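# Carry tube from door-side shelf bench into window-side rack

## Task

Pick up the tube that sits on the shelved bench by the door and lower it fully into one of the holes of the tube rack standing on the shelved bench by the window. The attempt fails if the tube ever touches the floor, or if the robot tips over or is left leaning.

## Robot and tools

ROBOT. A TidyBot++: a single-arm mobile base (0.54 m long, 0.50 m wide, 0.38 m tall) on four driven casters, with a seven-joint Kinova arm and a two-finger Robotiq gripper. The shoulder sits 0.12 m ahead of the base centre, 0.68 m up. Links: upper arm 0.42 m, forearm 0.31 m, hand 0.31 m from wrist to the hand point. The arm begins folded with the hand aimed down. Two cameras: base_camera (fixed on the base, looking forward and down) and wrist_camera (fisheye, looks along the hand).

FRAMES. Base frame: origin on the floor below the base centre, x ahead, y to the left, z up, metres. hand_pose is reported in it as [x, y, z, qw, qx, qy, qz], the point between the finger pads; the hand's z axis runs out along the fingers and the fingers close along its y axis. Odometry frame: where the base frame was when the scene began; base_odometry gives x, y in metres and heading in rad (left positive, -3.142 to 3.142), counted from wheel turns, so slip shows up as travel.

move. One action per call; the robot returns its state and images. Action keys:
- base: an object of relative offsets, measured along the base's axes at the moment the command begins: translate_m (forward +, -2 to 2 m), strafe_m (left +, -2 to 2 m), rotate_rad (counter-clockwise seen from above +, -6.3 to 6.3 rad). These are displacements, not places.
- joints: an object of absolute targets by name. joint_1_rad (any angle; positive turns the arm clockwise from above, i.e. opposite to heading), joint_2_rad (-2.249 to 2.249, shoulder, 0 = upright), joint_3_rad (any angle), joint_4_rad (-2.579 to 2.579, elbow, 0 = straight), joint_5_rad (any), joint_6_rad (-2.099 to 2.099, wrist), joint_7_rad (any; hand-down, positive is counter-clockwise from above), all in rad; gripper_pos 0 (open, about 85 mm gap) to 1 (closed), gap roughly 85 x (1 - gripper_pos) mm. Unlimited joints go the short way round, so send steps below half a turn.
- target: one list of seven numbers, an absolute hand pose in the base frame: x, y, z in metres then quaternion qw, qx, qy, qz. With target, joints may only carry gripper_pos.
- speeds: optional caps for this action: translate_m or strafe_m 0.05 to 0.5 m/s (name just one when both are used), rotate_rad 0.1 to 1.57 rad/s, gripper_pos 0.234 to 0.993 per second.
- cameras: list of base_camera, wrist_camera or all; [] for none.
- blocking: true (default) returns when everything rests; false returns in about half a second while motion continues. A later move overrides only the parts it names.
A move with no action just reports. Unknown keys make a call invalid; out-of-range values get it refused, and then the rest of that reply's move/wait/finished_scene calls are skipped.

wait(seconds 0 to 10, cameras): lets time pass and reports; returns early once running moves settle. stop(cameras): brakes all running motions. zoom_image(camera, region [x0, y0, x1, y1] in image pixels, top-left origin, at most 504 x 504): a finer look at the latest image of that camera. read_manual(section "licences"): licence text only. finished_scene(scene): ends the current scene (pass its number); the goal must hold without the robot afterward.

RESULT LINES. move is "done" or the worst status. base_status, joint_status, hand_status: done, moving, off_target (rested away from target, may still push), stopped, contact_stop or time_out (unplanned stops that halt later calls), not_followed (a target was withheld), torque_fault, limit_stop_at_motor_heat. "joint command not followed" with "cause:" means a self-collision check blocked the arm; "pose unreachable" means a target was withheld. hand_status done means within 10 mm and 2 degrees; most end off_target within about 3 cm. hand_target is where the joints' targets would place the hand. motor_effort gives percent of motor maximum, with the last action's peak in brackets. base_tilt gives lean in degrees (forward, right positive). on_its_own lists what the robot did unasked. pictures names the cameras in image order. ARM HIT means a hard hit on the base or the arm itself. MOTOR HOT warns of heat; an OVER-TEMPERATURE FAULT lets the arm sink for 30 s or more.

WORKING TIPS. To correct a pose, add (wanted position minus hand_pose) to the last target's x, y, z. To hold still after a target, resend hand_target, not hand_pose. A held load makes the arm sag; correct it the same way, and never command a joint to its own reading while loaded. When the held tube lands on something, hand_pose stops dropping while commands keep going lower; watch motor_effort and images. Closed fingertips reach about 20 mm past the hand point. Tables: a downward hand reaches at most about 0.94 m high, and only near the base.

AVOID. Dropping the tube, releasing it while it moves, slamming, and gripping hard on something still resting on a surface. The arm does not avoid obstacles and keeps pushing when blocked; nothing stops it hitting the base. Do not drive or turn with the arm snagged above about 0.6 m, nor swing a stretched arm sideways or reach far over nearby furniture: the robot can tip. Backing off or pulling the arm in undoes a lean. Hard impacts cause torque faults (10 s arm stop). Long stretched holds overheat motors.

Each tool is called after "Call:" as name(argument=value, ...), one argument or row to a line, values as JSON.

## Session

Call:
move(
)

Scene clock: 0.00 s.
base_odometry: x=+0.000 y=+0.000 heading=+0.000
base_tilt: forward=+0.1 right=+0.3
base_status: not commanded
joint_positions: joint_1_rad=-0.033 joint_2_rad=-0.370 joint_3_rad=+3.139 joint_4_rad=-2.551 joint_5_rad=-0.047 joint_6_rad=-0.863 joint_7_rad=+1.584 gripper_pos=+0.000
joint_status: not commanded
motor_effort: joint_1_rad=+0 joint_2_rad=-1 joint_3_rad=+0 joint_4_rad=+13 joint_5_rad=+0 joint_6_rad=+1 joint_7_rad=-1
hand_pose: x=+0.2544 y=+0.0171 z=+0.5844 quat_wxyz=(-0.019, +0.999, +0.010, +0.048) (m; base frame)
hand_target: x=+0.2536 y=+0.0171 z=+0.5839 quat_wxyz=(-0.019, +0.999, +0.010, +0.048) (m; base frame)
hand_status: not commanded
pictures: base_camera, wrist_camera
camera_calibration:
wrist_camera: T_world_to_cam=[[0.0249035, -0.999532, 0.0177369, -0.00958229], [-0.99562, -0.0263975, -0.0896834, 0.358512], [0.0901097, -0.0154258, -0.995812, 0.694939], [0, 0, 0, 1]] pos_world=[0.294559, 0.010606, 0.724351]

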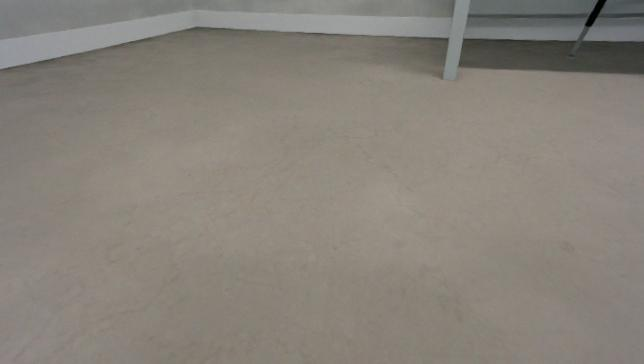

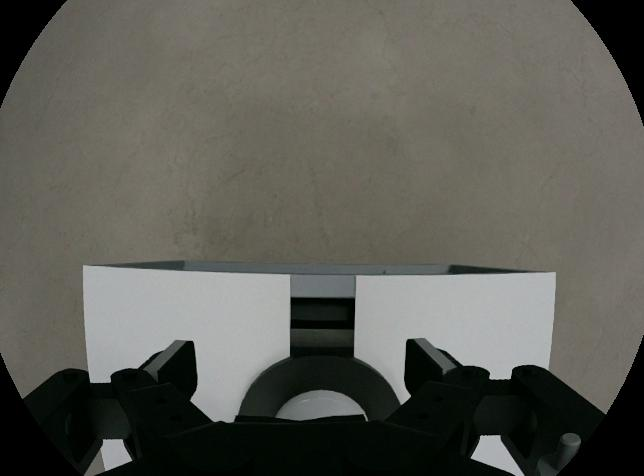

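Call:
move(
  joints={"joint_1_rad": 0.0, "joint_2_rad": -0.3, "joint_3_rad": 3.14, "joint_4_rad": -2.1, "joint_5_rad": 0.0, "joint_6_rad": 0.0, "joint_7_rad": 1.57, "gripper_pos": 0.6},
  base={"rotate_rad": -0.6},
)

Scene clock: 14.70 s.
move: done
base_odometry: x=+0.000 y=+0.000 heading=-0.600
base_tilt: forward=+0.0 right=+0.3
base_status: done
joint_positions: joint_1_rad=-0.009 joint_2_rad=-0.324 joint_3_rad=+3.139 joint_4_rad=-2.119 joint_5_rad=-0.040 joint_6_rad=-0.057 joint_7_rad=+1.584 gripper_pos=+0.599
joint_status: all done
motor_effort: joint_1_rad=+0(2) joint_2_rad=-9(10) joint_3_rad=+0(2) joint_4_rad=+20(20) joint_5_rad=+1(1) joint_6_rad=+10(10) joint_7_rad=-1(2)
hand_pose: x=+0.5906 y=+0.0075 z=+0.9248 quat_wxyz=(-0.012, +0.799, -0.005, +0.601) (m; base frame)
hand_target: x=+0.6039 y=+0.0022 z=+0.9416 quat_wxyz=(-0.001, +0.783, +0.000, +0.622) (m; base frame)
hand_status: not commanded
pictures: base_camera, wrist_camera
camera_calibration:
wrist_camera: T_world_to_cam=[[-0.0430176, -0.99907, -0.0028714, 0.0255773], [-0.284281, 0.0149956, -0.958624, 1.10671], [0.957776, -0.0404214, -0.284662, -0.166432], [0, 0, 0, 1]] pos_world=[0.475121, 0.00223035, 1.01362]

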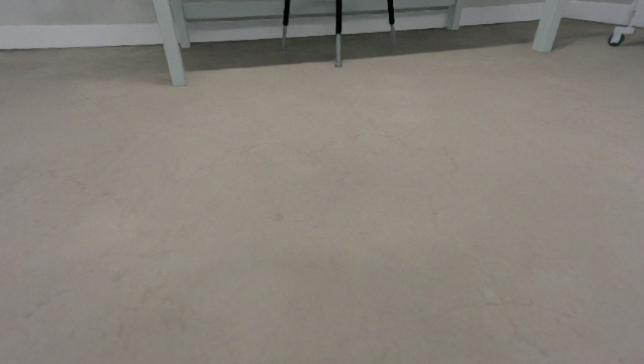

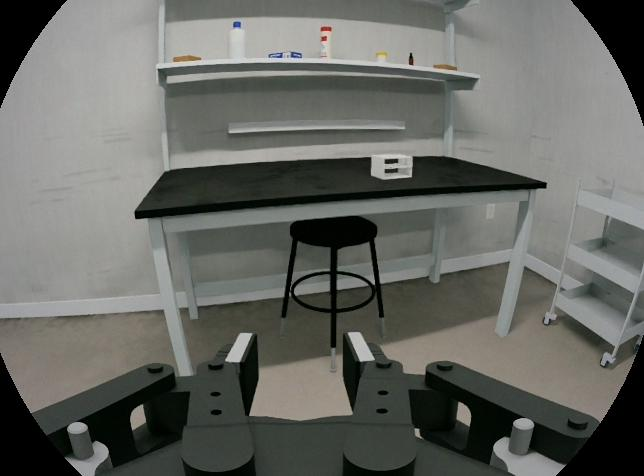

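Call:
zoom_image(
  camera="wrist_camera",
  region=[330, 120, 490, 220],
)

Scaled by 3.150.

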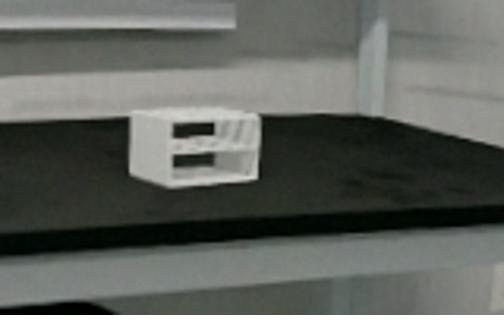

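Call:
move(
  base={"rotate_rad": -1.5},
  cameras=["wrist_camera"],
)

Scene clock: 22.83 s.
move: done
base_odometry: x=+0.000 y=+0.000 heading=-2.100
base_tilt: forward=+0.1 right=+0.3
base_status: done
joint_positions: joint_1_rad=-0.003 joint_2_rad=-0.317 joint_3_rad=+3.141 joint_4_rad=-2.119 joint_5_rad=-0.040 joint_6_rad=-0.053 joint_7_rad=+1.584 gripper_pos=+0.599
joint_status: not commanded
motor_effort: joint_1_rad=+0(2) joint_2_rad=-9(11) joint_3_rad=+0(2) joint_4_rad=+20(20) joint_5_rad=+0(1) joint_6_rad=+9(10) joint_7_rad=-1(2)
hand_pose: x=+0.5927 y=+0.0037 z=+0.9228 quat_wxyz=(-0.010, +0.800, -0.009, +0.600) (m; base frame)
hand_target: x=+0.6039 y=+0.0022 z=+0.9416 quat_wxyz=(-0.001, +0.783, +0.000, +0.622) (m; base frame)
hand_status: not commanded
pictures: wrist_camera
camera_calibration:
wrist_camera: T_world_to_cam=[[-0.0509291, -0.998697, -0.00326972, 0.0268773], [-0.286782, 0.0177605, -0.957831, 1.10618], [0.956641, -0.0478438, -0.287313, -0.16599], [0, 0, 0, 1]] pos_world=[0.477395, -0.000745759, 1.01194]

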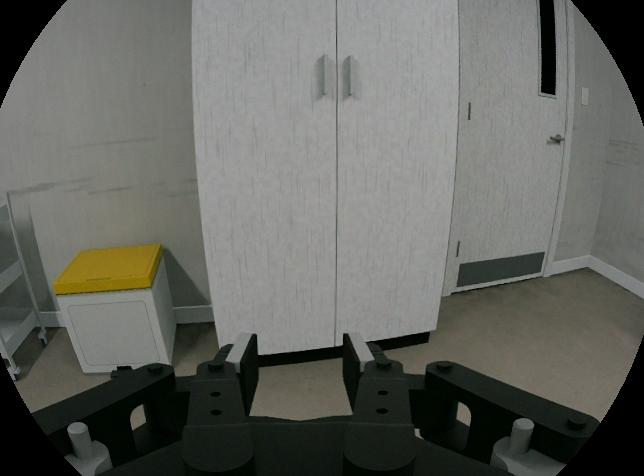

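Call:
move(
  base={"rotate_rad": -1.4},
  cameras=["wrist_camera"],
)

Scene clock: 27.30 s.
move: done
base_odometry: x=+0.000 y=+0.000 heading=+2.784
base_tilt: forward=+0.1 right=+0.3
base_status: done
joint_positions: joint_1_rad=+0.000 joint_2_rad=-0.317 joint_3_rad=+3.142 joint_4_rad=-2.118 joint_5_rad=-0.040 joint_6_rad=-0.052 joint_7_rad=+1.584 gripper_pos=+0.599
joint_status: not commanded
motor_effort: joint_1_rad=+0(2) joint_2_rad=-10(10) joint_3_rad=+0(2) joint_4_rad=+20(20) joint_5_rad=+0(1) joint_6_rad=+9(9) joint_7_rad=-2(2)
hand_pose: x=+0.5928 y=+0.0017 z=+0.9228 quat_wxyz=(-0.009, +0.800, -0.010, +0.600) (m; base frame)
hand_target: x=+0.6039 y=+0.0022 z=+0.9416 quat_wxyz=(-0.001, +0.783, +0.000, +0.622) (m; base frame)
hand_status: not commanded
pictures: wrist_camera
camera_calibration:
wrist_camera: T_world_to_cam=[[-0.0549034, -0.998485, -0.00366008, 0.0276268], [-0.286695, 0.0192754, -0.957828, 1.10616], [0.956447, -0.0515387, -0.287319, -0.16614], [0, 0, 0, 1]] pos_world=[0.47755, -0.00229936, 1.01187]

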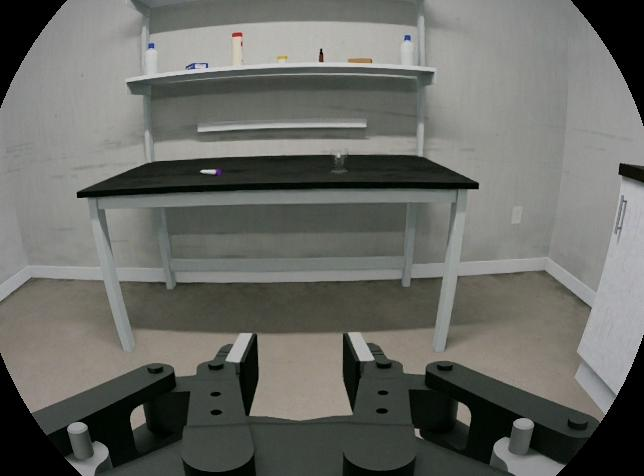

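Call:
zoom_image(
  camera="wrist_camera",
  region=[180, 130, 380, 210],
)

Call:
zoom_image(
  camera="wrist_camera",
  region=[180, 150, 260, 200],
)

Scaled by 2.520.

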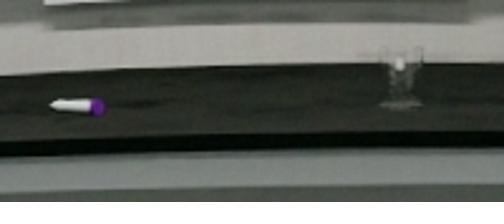

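Scaled by 6.300.

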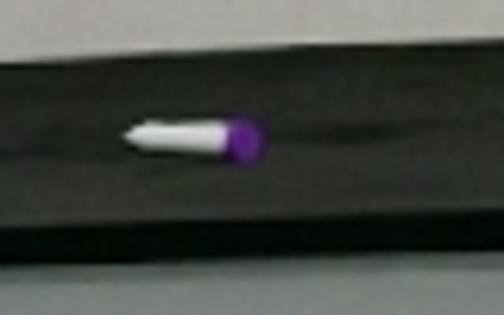

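Call:
zoom_image(
  camera="wrist_camera",
  region=[310, 135, 370, 185],
)

Scaled by 8.400.

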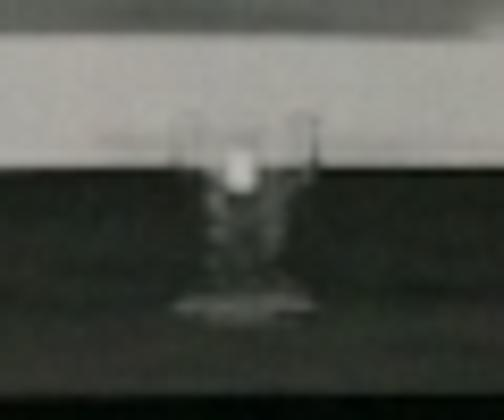

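Call:
move(
  base={"translate_m": 1.4, "strafe_m": 0.43, "rotate_rad": -0.02},
  joints={"joint_1_rad": 0.0, "joint_2_rad": 0.055, "joint_3_rad": 3.14, "joint_4_rad": -0.876, "joint_5_rad": 0.0, "joint_6_rad": -1.4, "joint_7_rad": 1.57},
  cameras=["wrist_camera"],
)

Scene clock: 126.20 s.
move: done
base_odometry: x=-1.462 y=+0.088 heading=+2.763
base_tilt: forward=+0.1 right=+0.3
base_status: done
joint_positions: joint_1_rad=+0.001 joint_2_rad=+0.041 joint_3_rad=+3.142 joint_4_rad=-0.897 joint_5_rad=-0.040 joint_6_rad=-1.341 joint_7_rad=+1.584 gripper_pos=+0.599
joint_status: all done
motor_effort: joint_1_rad=+0(2) joint_2_rad=-18(21) joint_3_rad=-1(2) joint_4_rad=+17(22) joint_5_rad=-1(1) joint_6_rad=+8(10) joint_7_rad=-1(2)
hand_pose: x=+0.6260 y=+0.0130 z=+1.0858 quat_wxyz=(-0.017, +0.908, +0.010, +0.418) (m; base frame)
hand_target: x=+0.6199 y=+0.0021 z=+1.0751 quat_wxyz=(-0.001, +0.919, +0.000, +0.394) (m; base frame)
hand_status: not commanded
pictures: wrist_camera
camera_calibration:
wrist_camera: T_world_to_cam=[[-0.00372921, -0.999816, 0.0188382, -0.0151396], [-0.655919, -0.011774, -0.754739, 1.2826], [0.754822, -0.0151709, -0.655755, 0.375328], [0, 0, 0, 1]] pos_world=[0.557919, 0.0056586, 1.21444]

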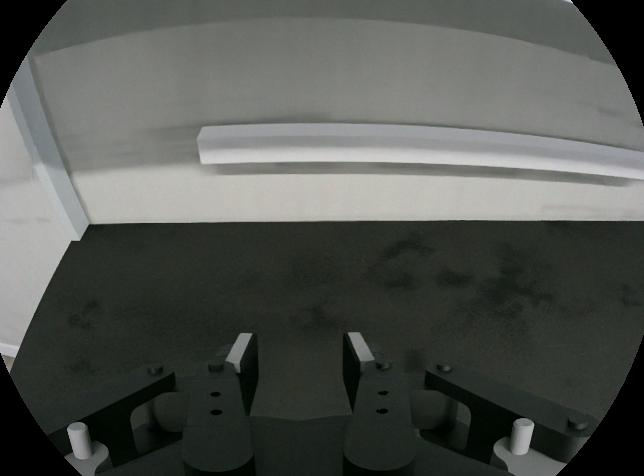

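Call:
move(
  joints={"joint_1_rad": 0.0, "joint_2_rad": 0.055, "joint_3_rad": 3.14, "joint_4_rad": -0.876, "joint_5_rad": 0.0, "joint_6_rad": -2.0, "joint_7_rad": 1.57},
  cameras=["wrist_camera"],
)

Scene clock: 141.23 s.
move: done
base_odometry: x=-1.462 y=+0.088 heading=+2.763
base_tilt: forward=+0.1 right=+0.3
base_status: not commanded
joint_positions: joint_1_rad=+0.001 joint_2_rad=+0.041 joint_3_rad=+3.142 joint_4_rad=-0.894 joint_5_rad=-0.040 joint_6_rad=-1.948 joint_7_rad=+1.584 gripper_pos=+0.599
joint_status: all done
motor_effort: joint_1_rad=+0(1) joint_2_rad=-15(20) joint_3_rad=+0(1) joint_4_rad=+15(17) joint_5_rad=-1(1) joint_6_rad=+2(7) joint_7_rad=-1(2)
hand_pose: x=+0.4688 y=+0.0126 z=+0.9883 quat_wxyz=(-0.017, +0.991, +0.016, +0.129) (m; base frame)
hand_target: x=+0.4594 y=+0.0019 z=+0.9852 quat_wxyz=(+0.000, +0.994, +0.000, +0.105) (m; base frame)
hand_status: not commanded
pictures: wrist_camera
camera_calibration:
wrist_camera: T_world_to_cam=[[0.0300549, -0.999239, 0.0248742, -0.0360834], [-0.967638, -0.0353241, -0.249859, 0.75337], [0.250547, -0.0165597, -0.967963, 0.97501], [0, 0, 0, 1]] pos_world=[0.485788, 0.00670207, 1.13291]

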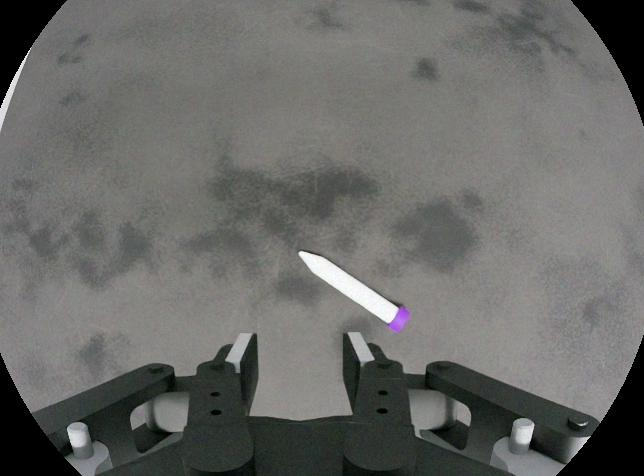

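Call:
zoom_image(
  camera="wrist_camera",
  region=[280, 230, 430, 350],
)

Scaled by 3.360.

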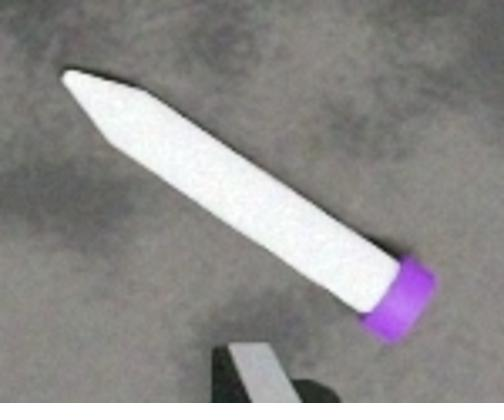

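Call:
move(
  joints={"joint_1_rad": 0.155, "joint_2_rad": 0.27, "joint_3_rad": 3.14, "joint_4_rad": -0.944, "joint_5_rad": 0.045, "joint_6_rad": -2.015, "joint_7_rad": -0.45},
  cameras=["wrist_camera"],
)

Scene clock: 264.40 s.
move: done
base_odometry: x=-1.462 y=+0.088 heading=+2.763
base_tilt: forward=+0.1 right=+0.3
base_status: not commanded
joint_positions: joint_1_rad=+0.144 joint_2_rad=+0.246 joint_3_rad=+3.142 joint_4_rad=-0.917 joint_5_rad=+0.003 joint_6_rad=-1.965 joint_7_rad=-0.393 gripper_pos=+0.599
joint_status: all done
motor_effort: joint_1_rad=+0(1) joint_2_rad=-23(25) joint_3_rad=+0(1) joint_4_rad=+15(16) joint_5_rad=+0(1) joint_6_rad=+0(4) joint_7_rad=-2(3)
hand_pose: x=+0.5103 y=-0.0564 z=+0.9030 quat_wxyz=(-0.004, +0.493, -0.870, +0.005) (m; base frame)
hand_target: x=+0.4923 y=-0.0693 z=+0.8873 quat_wxyz=(+0.047, +0.457, -0.888, -0.010) (m; base frame)
hand_status: not commanded
pictures: wrist_camera
camera_calibration:
wrist_camera: T_world_to_cam=[[-0.86183, 0.505599, 0.040238, 0.42197], [0.506315, 0.862297, 0.00947844, -0.165907], [-0.0299048, 0.0285419, -0.999145, 1.05476], [0, 0, 0, 1]] pos_world=[0.47921, -0.100391, 1.03845]

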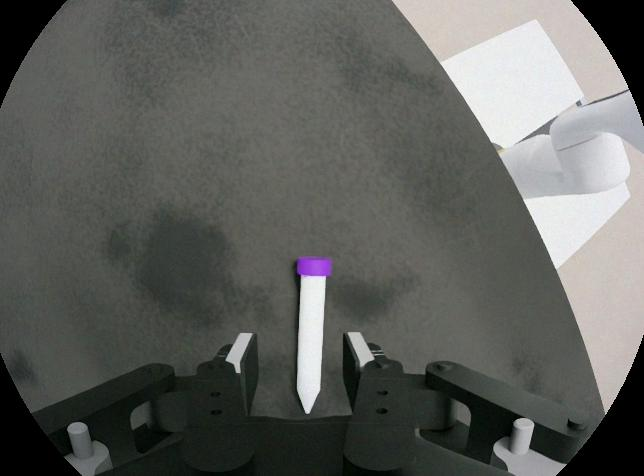

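Call:
zoom_image(
  camera="wrist_camera",
  region=[230, 240, 390, 420],
)

Scaled by 2.800.

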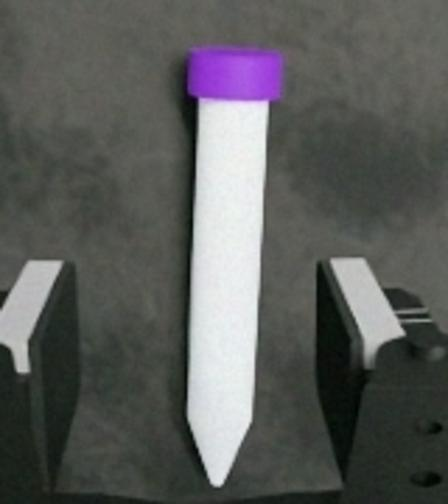

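Call:
move(
  joints={"joint_1_rad": 0.125, "joint_2_rad": 0.178, "joint_3_rad": 3.14, "joint_4_rad": -1.21, "joint_5_rad": 0.045, "joint_6_rad": -1.728, "joint_7_rad": -0.5},
  cameras=["wrist_camera"],
)

Call:
zoom_image(
  camera="wrist_camera",
  region=[220, 230, 380, 410],
)

Scene clock: 331.00 s.
move: done
base_odometry: x=-1.462 y=+0.088 heading=+2.763
base_tilt: forward=+0.0 right=+0.3
base_status: not commanded
joint_positions: joint_1_rad=+0.138 joint_2_rad=+0.217 joint_3_rad=+3.142 joint_4_rad=-1.182 joint_5_rad=+0.003 joint_6_rad=-1.779 joint_7_rad=-0.441 gripper_pos=+0.599
joint_status: all done
motor_effort: joint_1_rad=-1(1) joint_2_rad=-22(24) joint_3_rad=+0(1) joint_4_rad=+16(17) joint_5_rad=+0(1) joint_6_rad=+0(1) joint_7_rad=+0(3)
hand_pose: x=+0.5043 y=-0.0535 z=+0.8355 quat_wxyz=(+0.015, +0.475, -0.880, -0.009) (m; base frame)
hand_target: x=+0.5060 y=-0.0606 z=+0.8422 quat_wxyz=(+0.002, +0.453, -0.891, +0.025) (m; base frame)
hand_status: not commanded
pictures: wrist_camera
camera_calibration:
wrist_camera: T_world_to_cam=[[-0.83692, 0.540817, 0.0841516, 0.370683], [0.541965, 0.840335, -0.010518, -0.16722], [-0.0764038, 0.0368045, -0.996397, 1.00861], [0, 0, 0, 1]] pos_world=[0.477922, -0.0970726, 0.972028]

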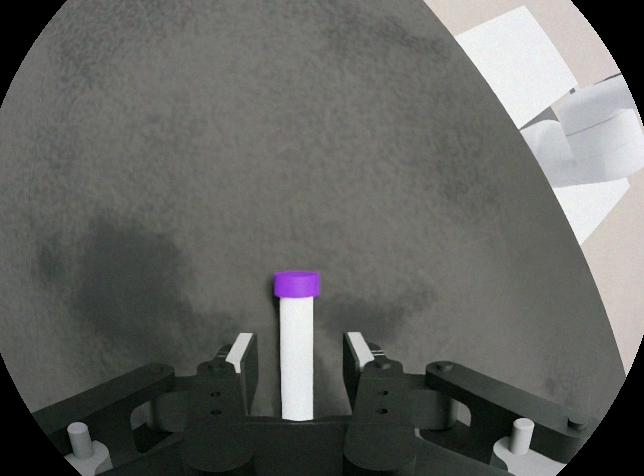

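Scaled by 2.800.

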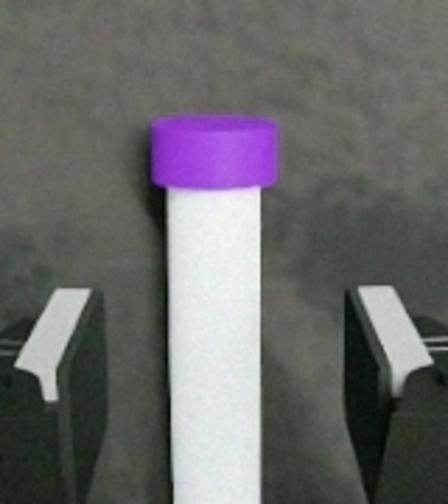

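Call:
move(
  joints={"joint_1_rad": 0.125, "joint_2_rad": 0.14, "joint_3_rad": 3.14, "joint_4_rad": -1.37, "joint_5_rad": 0.045, "joint_6_rad": -1.57, "joint_7_rad": -0.5, "gripper_pos": 0.68},
  cameras=["wrist_camera"],
)

Call:
zoom_image(
  camera="wrist_camera",
  region=[220, 230, 380, 410],
)

Scene clock: 375.77 s.
move: done
base_odometry: x=-1.462 y=+0.088 heading=+2.763
base_tilt: forward=+0.1 right=+0.2
base_status: not commanded
joint_positions: joint_1_rad=+0.138 joint_2_rad=+0.179 joint_3_rad=+3.142 joint_4_rad=-1.342 joint_5_rad=+0.004 joint_6_rad=-1.623 joint_7_rad=-0.442 gripper_pos=+0.679
joint_status: all done
motor_effort: joint_1_rad=+0(2) joint_2_rad=-22(23) joint_3_rad=+0(1) joint_4_rad=+16(17) joint_5_rad=+0(1) joint_6_rad=+0(1) joint_7_rad=-1(2)
hand_pose: x=+0.5035 y=-0.0534 z=+0.7999 quat_wxyz=(+0.002, +0.475, -0.880, +0.001) (m; base frame)
hand_target: x=+0.5061 y=-0.0608 z=+0.8071 quat_wxyz=(-0.013, +0.455, -0.890, +0.036) (m; base frame)
hand_status: not commanded
pictures: wrist_camera
camera_calibration:
wrist_camera: T_world_to_cam=[[-0.838967, 0.541453, 0.0544367, 0.397746], [0.542399, 0.840115, 0.00317282, -0.178367], [-0.0440152, 0.0321883, -0.998512, 0.958261], [0, 0, 0, 1]] pos_world=[0.47262, -0.0963573, 0.935749]

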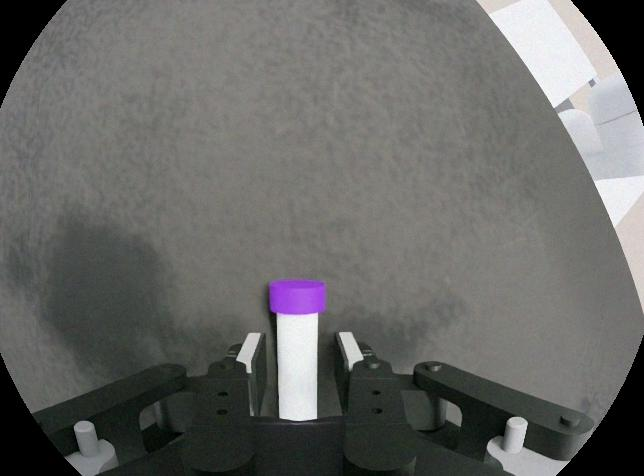

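Scaled by 2.800.

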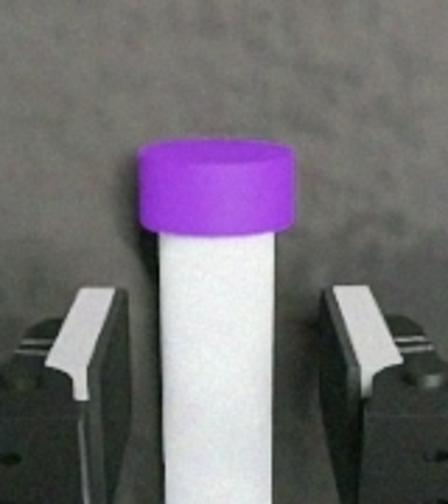

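Call:
move(
  joints={"joint_1_rad": 0.125, "joint_2_rad": 0.139, "joint_3_rad": 3.14, "joint_4_rad": -1.4125, "joint_5_rad": 0.045, "joint_6_rad": -1.526, "joint_7_rad": -0.5},
  cameras=["wrist_camera"],
)

Call:
zoom_image(
  camera="wrist_camera",
  region=[220, 230, 380, 410],
)

Scene clock: 394.83 s.
move: done
base_odometry: x=-1.462 y=+0.088 heading=+2.763
base_tilt: forward=+0.1 right=+0.3
base_status: not commanded
joint_positions: joint_1_rad=+0.138 joint_2_rad=+0.173 joint_3_rad=+3.142 joint_4_rad=-1.385 joint_5_rad=+0.004 joint_6_rad=-1.574 joint_7_rad=-0.442 gripper_pos=+0.679
joint_status: all done
motor_effort: joint_1_rad=-1(1) joint_2_rad=-20(22) joint_3_rad=+0(1) joint_4_rad=+16(17) joint_5_rad=+0(2) joint_6_rad=+0(1) joint_7_rad=-2(2)
hand_pose: x=+0.5051 y=-0.0537 z=+0.7892 quat_wxyz=(-0.003, +0.475, -0.880, +0.005) (m; base frame)
hand_target: x=+0.5070 y=-0.0609 z=+0.7942 quat_wxyz=(-0.014, +0.456, -0.889, +0.037) (m; base frame)
hand_status: not commanded
pictures: wrist_camera
camera_calibration:
wrist_camera: T_world_to_cam=[[-0.839635, 0.541488, 0.0424695, 0.409627], [0.542257, 0.84017, 0.00839586, -0.182987], [-0.0311354, 0.0300789, -0.999062, 0.941429], [0, 0, 0, 1]] pos_world=[0.472475, -0.0963847, 0.924686]

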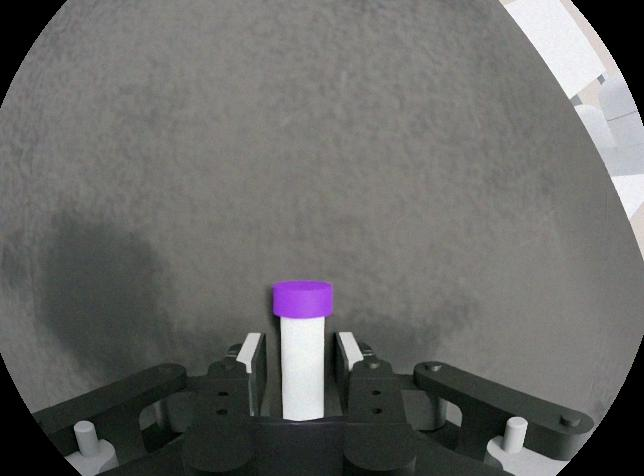

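Scaled by 2.800.

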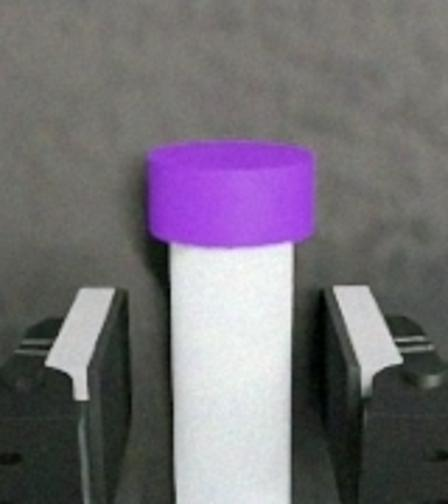

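Call:
move(
  joints={"gripper_pos": 0.775},
  speeds={"gripper_pos": 0.234},
  cameras=["wrist_camera"],
)

Call:
zoom_image(
  camera="wrist_camera",
  region=[220, 230, 380, 410],
)

Scene clock: 400.27 s.
move: done
base_odometry: x=-1.462 y=+0.088 heading=+2.763
base_tilt: forward=+0.0 right=+0.3
base_status: not commanded
joint_positions: joint_1_rad=+0.138 joint_2_rad=+0.171 joint_3_rad=+3.142 joint_4_rad=-1.385 joint_5_rad=+0.004 joint_6_rad=-1.573 joint_7_rad=-0.443 gripper_pos=+0.774
joint_status: all done
motor_effort: joint_1_rad=+0(1) joint_2_rad=-20(21) joint_3_rad=+0(1) joint_4_rad=+15(16) joint_5_rad=+0(1) joint_6_rad=+0(1) joint_7_rad=-1(2)
hand_pose: x=+0.5052 y=-0.0539 z=+0.7896 quat_wxyz=(-0.004, +0.475, -0.880, +0.005) (m; base frame)
hand_target: x=+0.5070 y=-0.0609 z=+0.7942 quat_wxyz=(-0.014, +0.456, -0.889, +0.037) (m; base frame)
hand_status: not commanded
pictures: wrist_camera
camera_calibration:
wrist_camera: T_world_to_cam=[[-0.839658, 0.541618, 0.0403088, 0.411572], [0.542341, 0.84011, 0.00899884, -0.183498], [-0.0289899, 0.0294171, -0.999147, 0.940809], [0, 0, 0, 1]] pos_world=[0.472372, -0.0964321, 0.925067]

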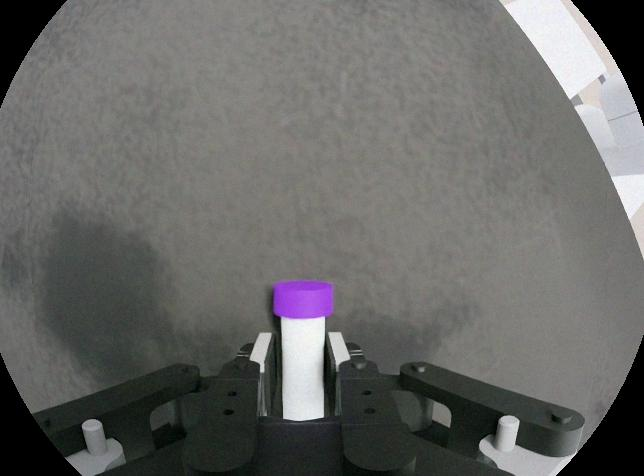

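Scaled by 2.800.

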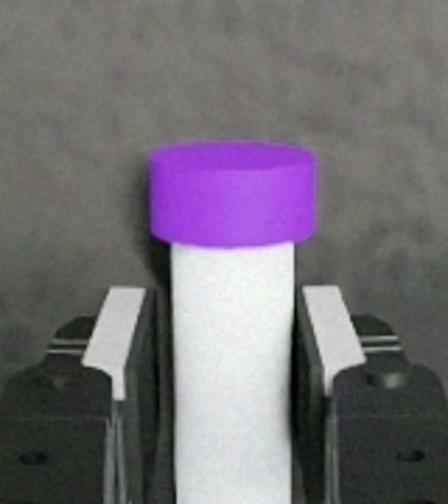

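Call:
move(
  joints={"gripper_pos": 0.8},
  speeds={"gripper_pos": 0.234},
  cameras=["wrist_camera"],
)

Call:
zoom_image(
  camera="wrist_camera",
  region=[220, 230, 380, 410],
)

Scene clock: 404.67 s.
move: done
base_odometry: x=-1.462 y=+0.088 heading=+2.763
base_tilt: forward=+0.2 right=+0.3
base_status: not commanded
joint_positions: joint_1_rad=+0.138 joint_2_rad=+0.171 joint_3_rad=+3.142 joint_4_rad=-1.385 joint_5_rad=+0.005 joint_6_rad=-1.571 joint_7_rad=-0.443 gripper_pos=+0.798
joint_status: all done
motor_effort: joint_1_rad=+0(1) joint_2_rad=-20(21) joint_3_rad=-1(1) joint_4_rad=+15(16) joint_5_rad=+0(1) joint_6_rad=+0(0) joint_7_rad=-1(1)
hand_pose: x=+0.5056 y=-0.0541 z=+0.7897 quat_wxyz=(-0.004, +0.475, -0.880, +0.006) (m; base frame)
hand_target: x=+0.5070 y=-0.0609 z=+0.7942 quat_wxyz=(-0.014, +0.456, -0.889, +0.037) (m; base frame)
hand_status: not commanded
pictures: wrist_camera
camera_calibration:
wrist_camera: T_world_to_cam=[[-0.839693, 0.541675, 0.0387864, 0.413205], [0.542357, 0.840099, 0.00910291, -0.183606], [-0.0276536, 0.0286797, -0.999206, 0.94022], [0, 0, 0, 1]] pos_world=[0.472546, -0.0965413, 0.925118]

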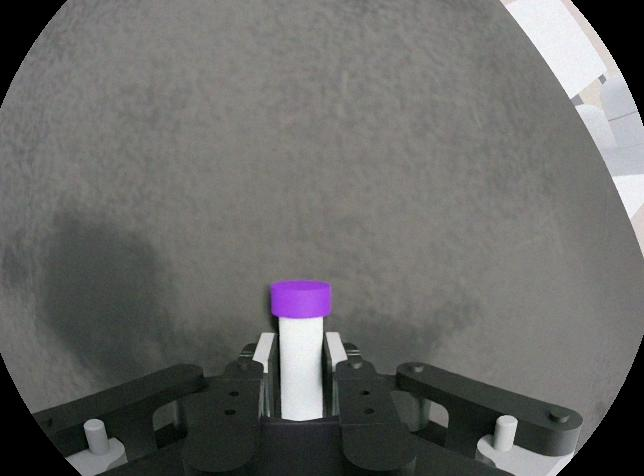

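Scaled by 2.800.

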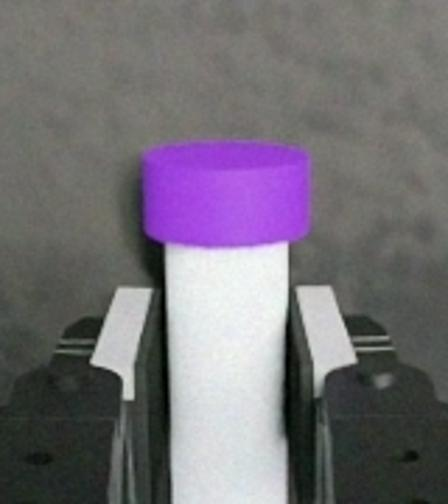

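Call:
move(
  joints={"gripper_pos": 0.815},
  speeds={"gripper_pos": 0.234},
  cameras=["wrist_camera"],
)

Call:
zoom_image(
  camera="wrist_camera",
  region=[220, 230, 380, 410],
)

Scene clock: 414.40 s.
move: done
base_odometry: x=-1.462 y=+0.088 heading=+2.763
base_tilt: forward=+0.1 right=+0.3
base_status: not commanded
joint_positions: joint_1_rad=+0.138 joint_2_rad=+0.171 joint_3_rad=+3.142 joint_4_rad=-1.385 joint_5_rad=+0.005 joint_6_rad=-1.571 joint_7_rad=-0.443 gripper_pos=+0.814
joint_status: all done
motor_effort: joint_1_rad=+0(1) joint_2_rad=-20(21) joint_3_rad=+0(1) joint_4_rad=+15(16) joint_5_rad=+1(1) joint_6_rad=+0(0) joint_7_rad=-2(2)
hand_pose: x=+0.5057 y=-0.0541 z=+0.7897 quat_wxyz=(-0.004, +0.475, -0.880, +0.006) (m; base frame)
hand_target: x=+0.5070 y=-0.0609 z=+0.7942 quat_wxyz=(-0.014, +0.456, -0.889, +0.037) (m; base frame)
hand_status: not commanded
pictures: wrist_camera
camera_calibration:
wrist_camera: T_world_to_cam=[[-0.839712, 0.541682, 0.0382689, 0.41375], [0.542352, 0.840101, 0.00920906, -0.183705], [-0.0271614, 0.0284882, -0.999225, 0.940016], [0, 0, 0, 1]] pos_world=[0.472596, -0.0965699, 0.925146]

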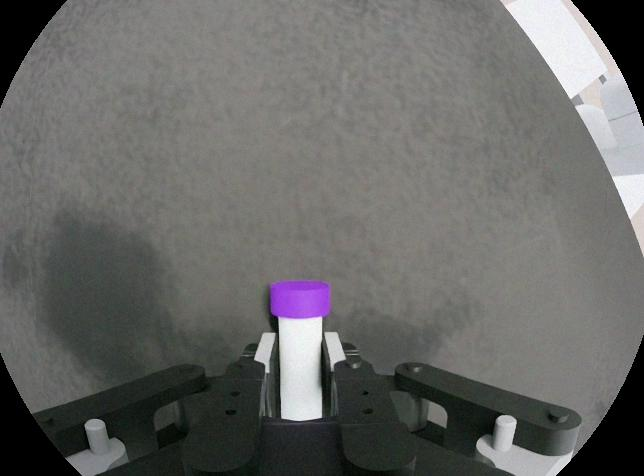

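Scaled by 2.800.

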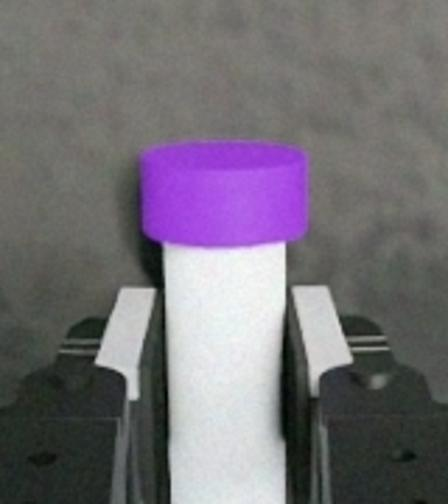

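Call:
move(
  joints={"gripper_pos": 0.83},
  speeds={"gripper_pos": 0.234},
  cameras=["wrist_camera"],
)

Call:
zoom_image(
  camera="wrist_camera",
  region=[220, 230, 380, 410],
)

Scene clock: 419.43 s.
move: done
base_odometry: x=-1.462 y=+0.088 heading=+2.763
base_tilt: forward=+0.2 right=+0.2
base_status: not commanded
joint_positions: joint_1_rad=+0.138 joint_2_rad=+0.171 joint_3_rad=+3.142 joint_4_rad=-1.385 joint_5_rad=+0.005 joint_6_rad=-1.571 joint_7_rad=-0.443 gripper_pos=+0.822
joint_status: all done
motor_effort: joint_1_rad=+0(1) joint_2_rad=-21(21) joint_3_rad=+0(0) joint_4_rad=+15(15) joint_5_rad=+0(1) joint_6_rad=+0(1) joint_7_rad=+0(2)
hand_pose: x=+0.5057 y=-0.0541 z=+0.7897 quat_wxyz=(-0.004, +0.475, -0.880, +0.006) (m; base frame)
hand_target: x=+0.5070 y=-0.0609 z=+0.7942 quat_wxyz=(-0.014, +0.456, -0.889, +0.037) (m; base frame)
hand_status: not commanded
pictures: wrist_camera
camera_calibration:
wrist_camera: T_world_to_cam=[[-0.839715, 0.541682, 0.038189, 0.413805], [0.542352, 0.840101, 0.00924622, -0.18373], [-0.0270741, 0.0284761, -0.999228, 0.940008], [0, 0, 0, 1]] pos_world=[0.472575, -0.096567, 0.925178]

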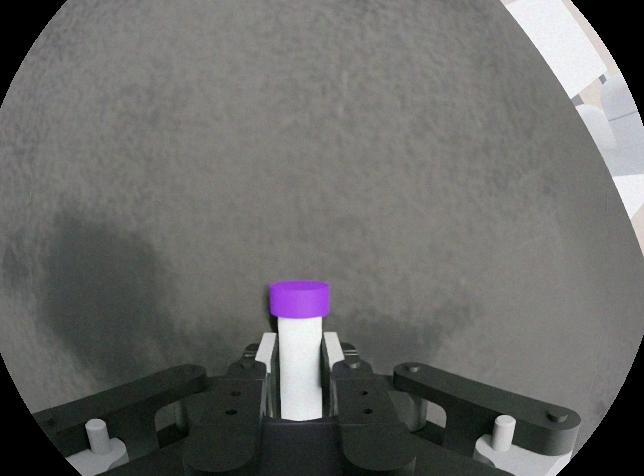

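Scaled by 2.800.

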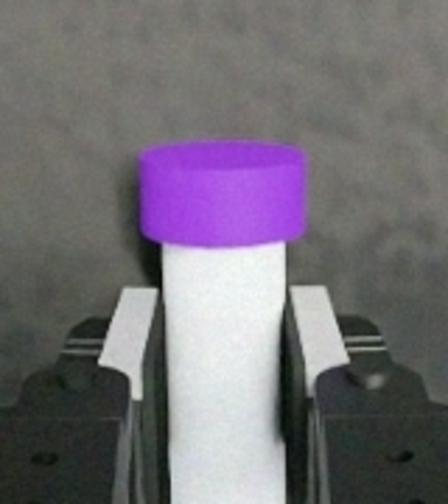

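Call:
move(
  joints={"joint_1_rad": 0.125, "joint_2_rad": 0.202, "joint_3_rad": 3.14, "joint_4_rad": -1.305, "joint_5_rad": 0.045, "joint_6_rad": -1.687, "joint_7_rad": -0.5},
  cameras=["wrist_camera"],
)

Call:
zoom_image(
  camera="wrist_camera",
  region=[220, 230, 380, 410],
)

Scene clock: 434.97 s.
move: done
base_odometry: x=-1.462 y=+0.088 heading=+2.763
base_tilt: forward=+0.1 right=+0.3
base_status: not commanded
joint_positions: joint_1_rad=+0.138 joint_2_rad=+0.180 joint_3_rad=+3.142 joint_4_rad=-1.322 joint_5_rad=+0.005 joint_6_rad=-1.647 joint_7_rad=-0.443 gripper_pos=+0.827
joint_status: all done
motor_effort: joint_1_rad=+0(1) joint_2_rad=-21(23) joint_3_rad=+0(1) joint_4_rad=+16(17) joint_5_rad=+0(1) joint_6_rad=+0(1) joint_7_rad=-1(2)
hand_pose: x=+0.5019 y=-0.0536 z=+0.8061 quat_wxyz=(+0.004, +0.475, -0.880, +0.000) (m; base frame)
hand_target: x=+0.4963 y=-0.0595 z=+0.8035 quat_wxyz=(+0.034, +0.454, -0.890, +0.004) (m; base frame)
hand_status: not commanded
pictures: wrist_camera
camera_calibration:
wrist_camera: T_world_to_cam=[[-0.838447, 0.541901, 0.0578767, 0.3932], [0.542816, 0.839852, 0.000102432, -0.175145], [-0.0485524, 0.0315023, -0.998324, 0.966423], [0, 0, 0, 1]] pos_world=[0.471671, -0.0964242, 0.942064]

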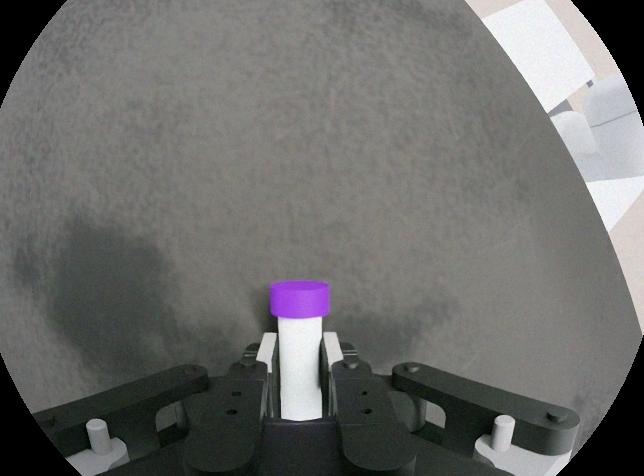

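Scaled by 2.800.

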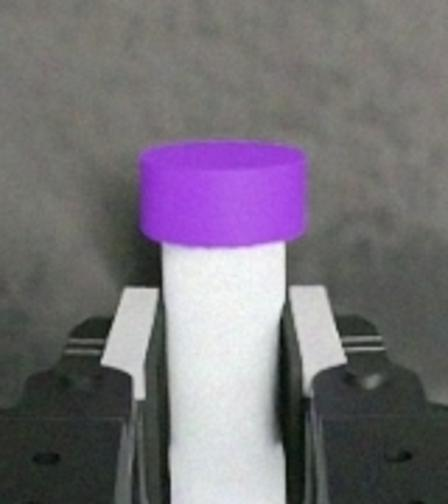

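Call:
move(
  joints={"joint_1_rad": 0.125, "joint_2_rad": 0.259, "joint_3_rad": 3.14, "joint_4_rad": -0.923, "joint_5_rad": 0.045, "joint_6_rad": -2.005, "joint_7_rad": -0.5, "gripper_pos": 0.85},
  speeds={"gripper_pos": 0.234},
  cameras=["wrist_camera"],
)

Scene clock: 511.33 s.
move: done
base_odometry: x=-1.462 y=+0.088 heading=+2.763
base_tilt: forward=+0.1 right=+0.3
base_status: not commanded
joint_positions: joint_1_rad=+0.138 joint_2_rad=+0.228 joint_3_rad=+3.142 joint_4_rad=-0.944 joint_5_rad=+0.005 joint_6_rad=-1.952 joint_7_rad=-0.443 gripper_pos=+0.837
joint_status: all done
motor_effort: joint_1_rad=+0(1) joint_2_rad=-22(24) joint_3_rad=+0(1) joint_4_rad=+15(18) joint_5_rad=+0(1) joint_6_rad=+0(1) joint_7_rad=-1(3)
hand_pose: x=+0.5055 y=-0.0540 z=+0.9027 quat_wxyz=(-0.006, +0.474, -0.880, +0.007) (m; base frame)
hand_target: x=+0.4991 y=-0.0587 z=+0.8970 quat_wxyz=(+0.030, +0.448, -0.894, +0.004) (m; base frame)
hand_status: not commanded
pictures: wrist_camera
camera_calibration:
wrist_camera: T_world_to_cam=[[-0.838842, 0.543258, 0.0348614, 0.411843], [0.543882, 0.839087, 0.0111828, -0.187356], [-0.0231766, 0.0283411, -0.99933, 1.051], [0, 0, 0, 1]] pos_world=[0.471729, -0.0963151, 1.03803]

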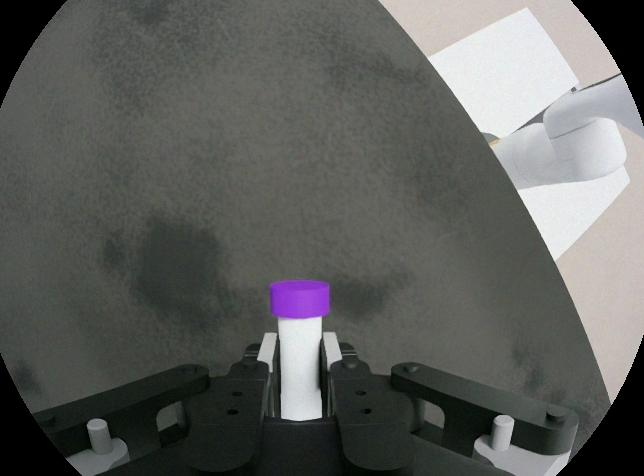

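Call:
move(
  base={"translate_m": -0.7},
  joints={"joint_1_rad": -0.012, "joint_2_rad": 0.259, "joint_3_rad": 3.14, "joint_4_rad": -0.923, "joint_5_rad": 0.045, "joint_6_rad": -0.36, "joint_7_rad": 1.62},
  cameras=["wrist_camera"],
)

Scene clock: 519.77 s.
move: done
base_odometry: x=-0.811 y=-0.171 heading=+2.763
base_tilt: forward=+0.0 right=+0.3
base_status: done
joint_positions: joint_1_rad=-0.001 joint_2_rad=+0.242 joint_3_rad=+3.142 joint_4_rad=-0.936 joint_5_rad=+0.006 joint_6_rad=-0.415 joint_7_rad=+1.564 gripper_pos=+0.837
joint_status: all done
motor_effort: joint_1_rad=+0(2) joint_2_rad=-28(30) joint_3_rad=-1(1) joint_4_rad=+20(21) joint_5_rad=+0(1) joint_6_rad=+9(10) joint_7_rad=-1(2)
hand_pose: x=+0.8216 y=+0.0013 z=+1.2035 quat_wxyz=(+0.000, +0.715, -0.001, +0.699) (m; base frame)
hand_target: x=+0.8288 y=+0.0058 z=+1.2168 quat_wxyz=(+0.033, +0.696, +0.031, +0.717) (m; base frame)
hand_status: not commanded
pictures: wrist_camera
camera_calibration:
wrist_camera: T_world_to_cam=[[-0.0546459, -0.998474, 0.00793979, 0.0266461], [-0.0300057, -0.00630599, -0.99953, 1.27998], [0.998055, -0.0548584, -0.0296153, -0.648672], [0, 0, 0, 1]] pos_world=[0.687273, -0.000908181, 1.25995]

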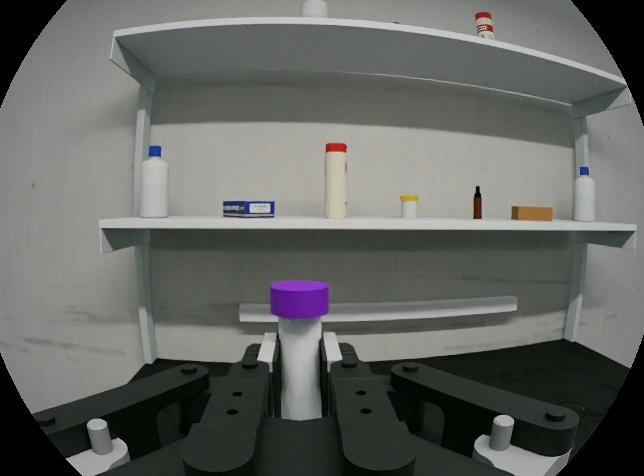

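Call:
move(
  base={"translate_m": -1.58, "strafe_m": 0.351, "rotate_rad": 3.1416},
  speeds={"rotate_rad": 1.1},
  joints={"joint_1_rad": -0.012, "joint_2_rad": 0.02, "joint_3_rad": 3.14, "joint_4_rad": -1.527, "joint_5_rad": 0.045, "joint_6_rad": -0.59, "joint_7_rad": 1.62},
  cameras=["wrist_camera"],
)

Scene clock: 551.07 s.
move: done
base_odometry: x=+0.527 y=-1.080 heading=-0.378
base_tilt: forward=+0.1 right=+0.2
base_status: done
joint_positions: joint_1_rad=-0.013 joint_2_rad=+0.054 joint_3_rad=+3.142 joint_4_rad=-1.495 joint_5_rad=+0.008 joint_6_rad=-0.530 joint_7_rad=+1.564 gripper_pos=+0.837
joint_status: all done
motor_effort: joint_1_rad=+0(5) joint_2_rad=-22(32) joint_3_rad=+0(4) joint_4_rad=+20(22) joint_5_rad=+0(2) joint_6_rad=+8(10) joint_7_rad=-1(2)
hand_pose: x=+0.7278 y=+0.0074 z=+0.9571 quat_wxyz=(-0.001, +0.862, +0.004, +0.506) (m; base frame)
hand_target: x=+0.7044 y=+0.0015 z=+0.9431 quat_wxyz=(+0.029, +0.875, +0.038, +0.481) (m; base frame)
hand_status: not commanded
pictures: wrist_camera
camera_calibration:
wrist_camera: T_world_to_cam=[[-0.0340579, -0.998797, 0.0352832, -0.011554], [-0.493694, -0.0138822, -0.869525, 1.24403], [0.868969, -0.0470334, -0.492627, -0.0249383], [0, 0, 0, 1]] pos_world=[0.635446, 0.00455679, 1.06984]

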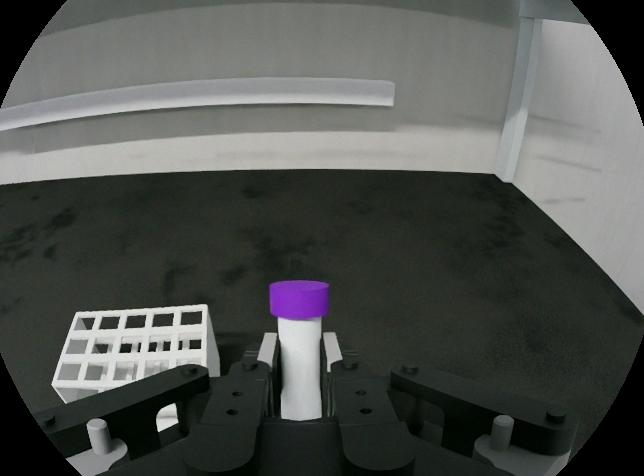

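Call:
zoom_image(
  camera="wrist_camera",
  region=[40, 280, 240, 440],
)

Scaled by 2.520.

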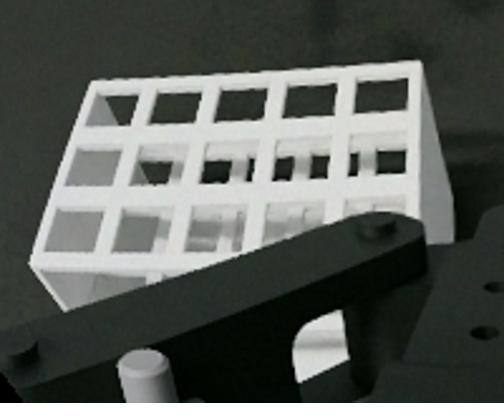

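Call:
move(
  base={"translate_m": 0.079, "strafe_m": 0.004, "rotate_rad": 0.19},
  speeds={"rotate_rad": 0.6},
  joints={"joint_1_rad": 0.01, "joint_2_rad": -0.074, "joint_3_rad": 3.14, "joint_4_rad": -1.257, "joint_5_rad": 0.045, "joint_6_rad": -1.3015, "joint_7_rad": 1.62},
  cameras=["wrist_camera"],
)

Call:
zoom_image(
  camera="wrist_camera",
  region=[200, 130, 400, 330],
)

Scene clock: 589.20 s.
move: done
base_odometry: x=+0.602 y=-1.106 heading=-0.188
base_tilt: forward=+0.0 right=+0.3
base_status: done
joint_positions: joint_1_rad=+0.002 joint_2_rad=-0.054 joint_3_rad=+3.135 joint_4_rad=-1.276 joint_5_rad=+0.011 joint_6_rad=-1.242 joint_7_rad=+1.564 gripper_pos=+0.837
joint_status: all done
motor_effort: joint_1_rad=+0(3) joint_2_rad=-16(24) joint_3_rad=+0(3) joint_4_rad=+18(21) joint_5_rad=+0(2) joint_6_rad=+6(9) joint_7_rad=-1(2)
hand_pose: x=+0.5867 y=+0.0005 z=+0.9671 quat_wxyz=(+0.004, +0.943, -0.001, +0.333) (m; base frame)
hand_target: x=+0.5688 y=-0.0159 z=+0.9741 quat_wxyz=(+0.032, +0.946, +0.018, +0.322) (m; base frame)
hand_status: not commanded
pictures: wrist_camera
camera_calibration:
wrist_camera: T_world_to_cam=[[-0.0315908, -0.998115, 0.0526195, -0.0418947], [-0.783502, -0.00795803, -0.621338, 1.11295], [0.620586, -0.0608561, -0.781774, 0.527571], [0, 0, 0, 1]] pos_world=[0.543276, -0.000852862, 1.10617]

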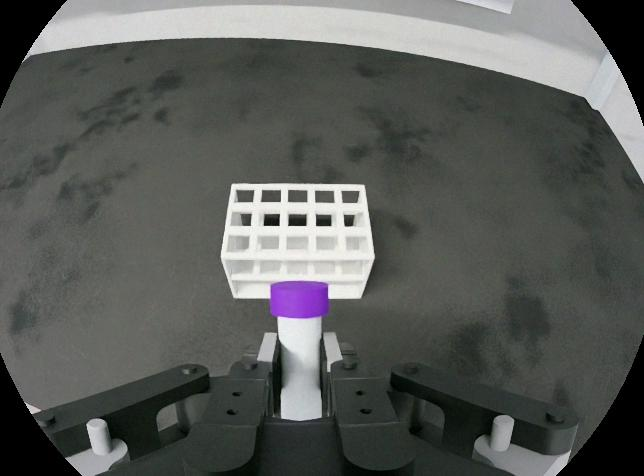

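Scaled by 2.520.

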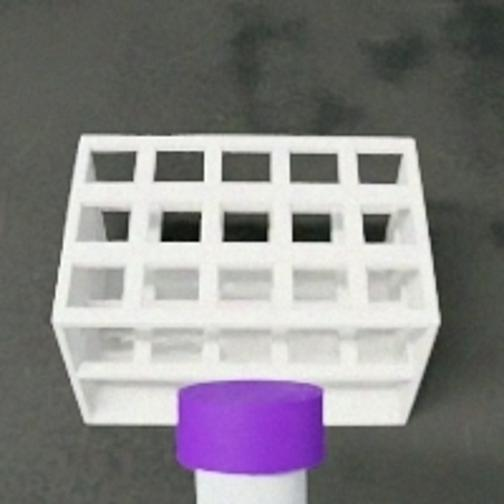

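Call:
move(
  base={"translate_m": -0.10, "strafe_m": 0.003},
  joints={"joint_1_rad": 0.01, "joint_2_rad": -0.074, "joint_3_rad": 3.14, "joint_4_rad": -1.257, "joint_5_rad": 0.045, "joint_6_rad": -0.335, "joint_7_rad": 1.62},
  cameras=["wrist_camera"],
)

Scene clock: 734.53 s.
move: done
base_odometry: x=+0.505 y=-1.084 heading=-0.187
base_tilt: forward=+0.1 right=+0.2
base_status: done
joint_positions: joint_1_rad=+0.003 joint_2_rad=-0.061 joint_3_rad=+3.135 joint_4_rad=-1.268 joint_5_rad=+0.011 joint_6_rad=-0.386 joint_7_rad=+1.564 gripper_pos=+0.837
joint_status: all done
motor_effort: joint_1_rad=+0(1) joint_2_rad=-18(21) joint_3_rad=+0(1) joint_4_rad=+20(22) joint_5_rad=+0(1) joint_6_rad=+10(10) joint_7_rad=-1(2)
hand_pose: x=+0.6984 y=+0.0027 z=+1.2066 quat_wxyz=(+0.001, +0.715, +0.001, +0.699) (m; base frame)
hand_target: x=+0.6897 y=-0.0080 z=+1.2368 quat_wxyz=(+0.041, +0.688, +0.023, +0.724) (m; base frame)
hand_status: not commanded
pictures: wrist_camera
camera_calibration:
wrist_camera: T_world_to_cam=[[-0.053036, -0.998512, 0.0127182, 0.0143434], [-0.0301752, -0.0111278, -0.999483, 1.27946], [0.998137, -0.0533923, -0.0295401, -0.525667], [0, 0, 0, 1]] pos_world=[0.564056, 0.000493052, 1.26309]

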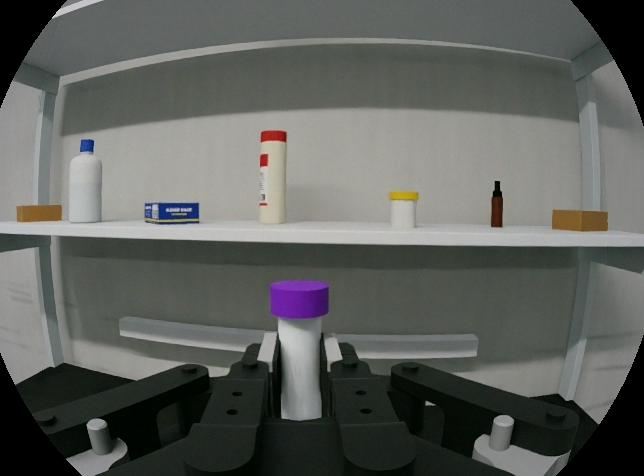

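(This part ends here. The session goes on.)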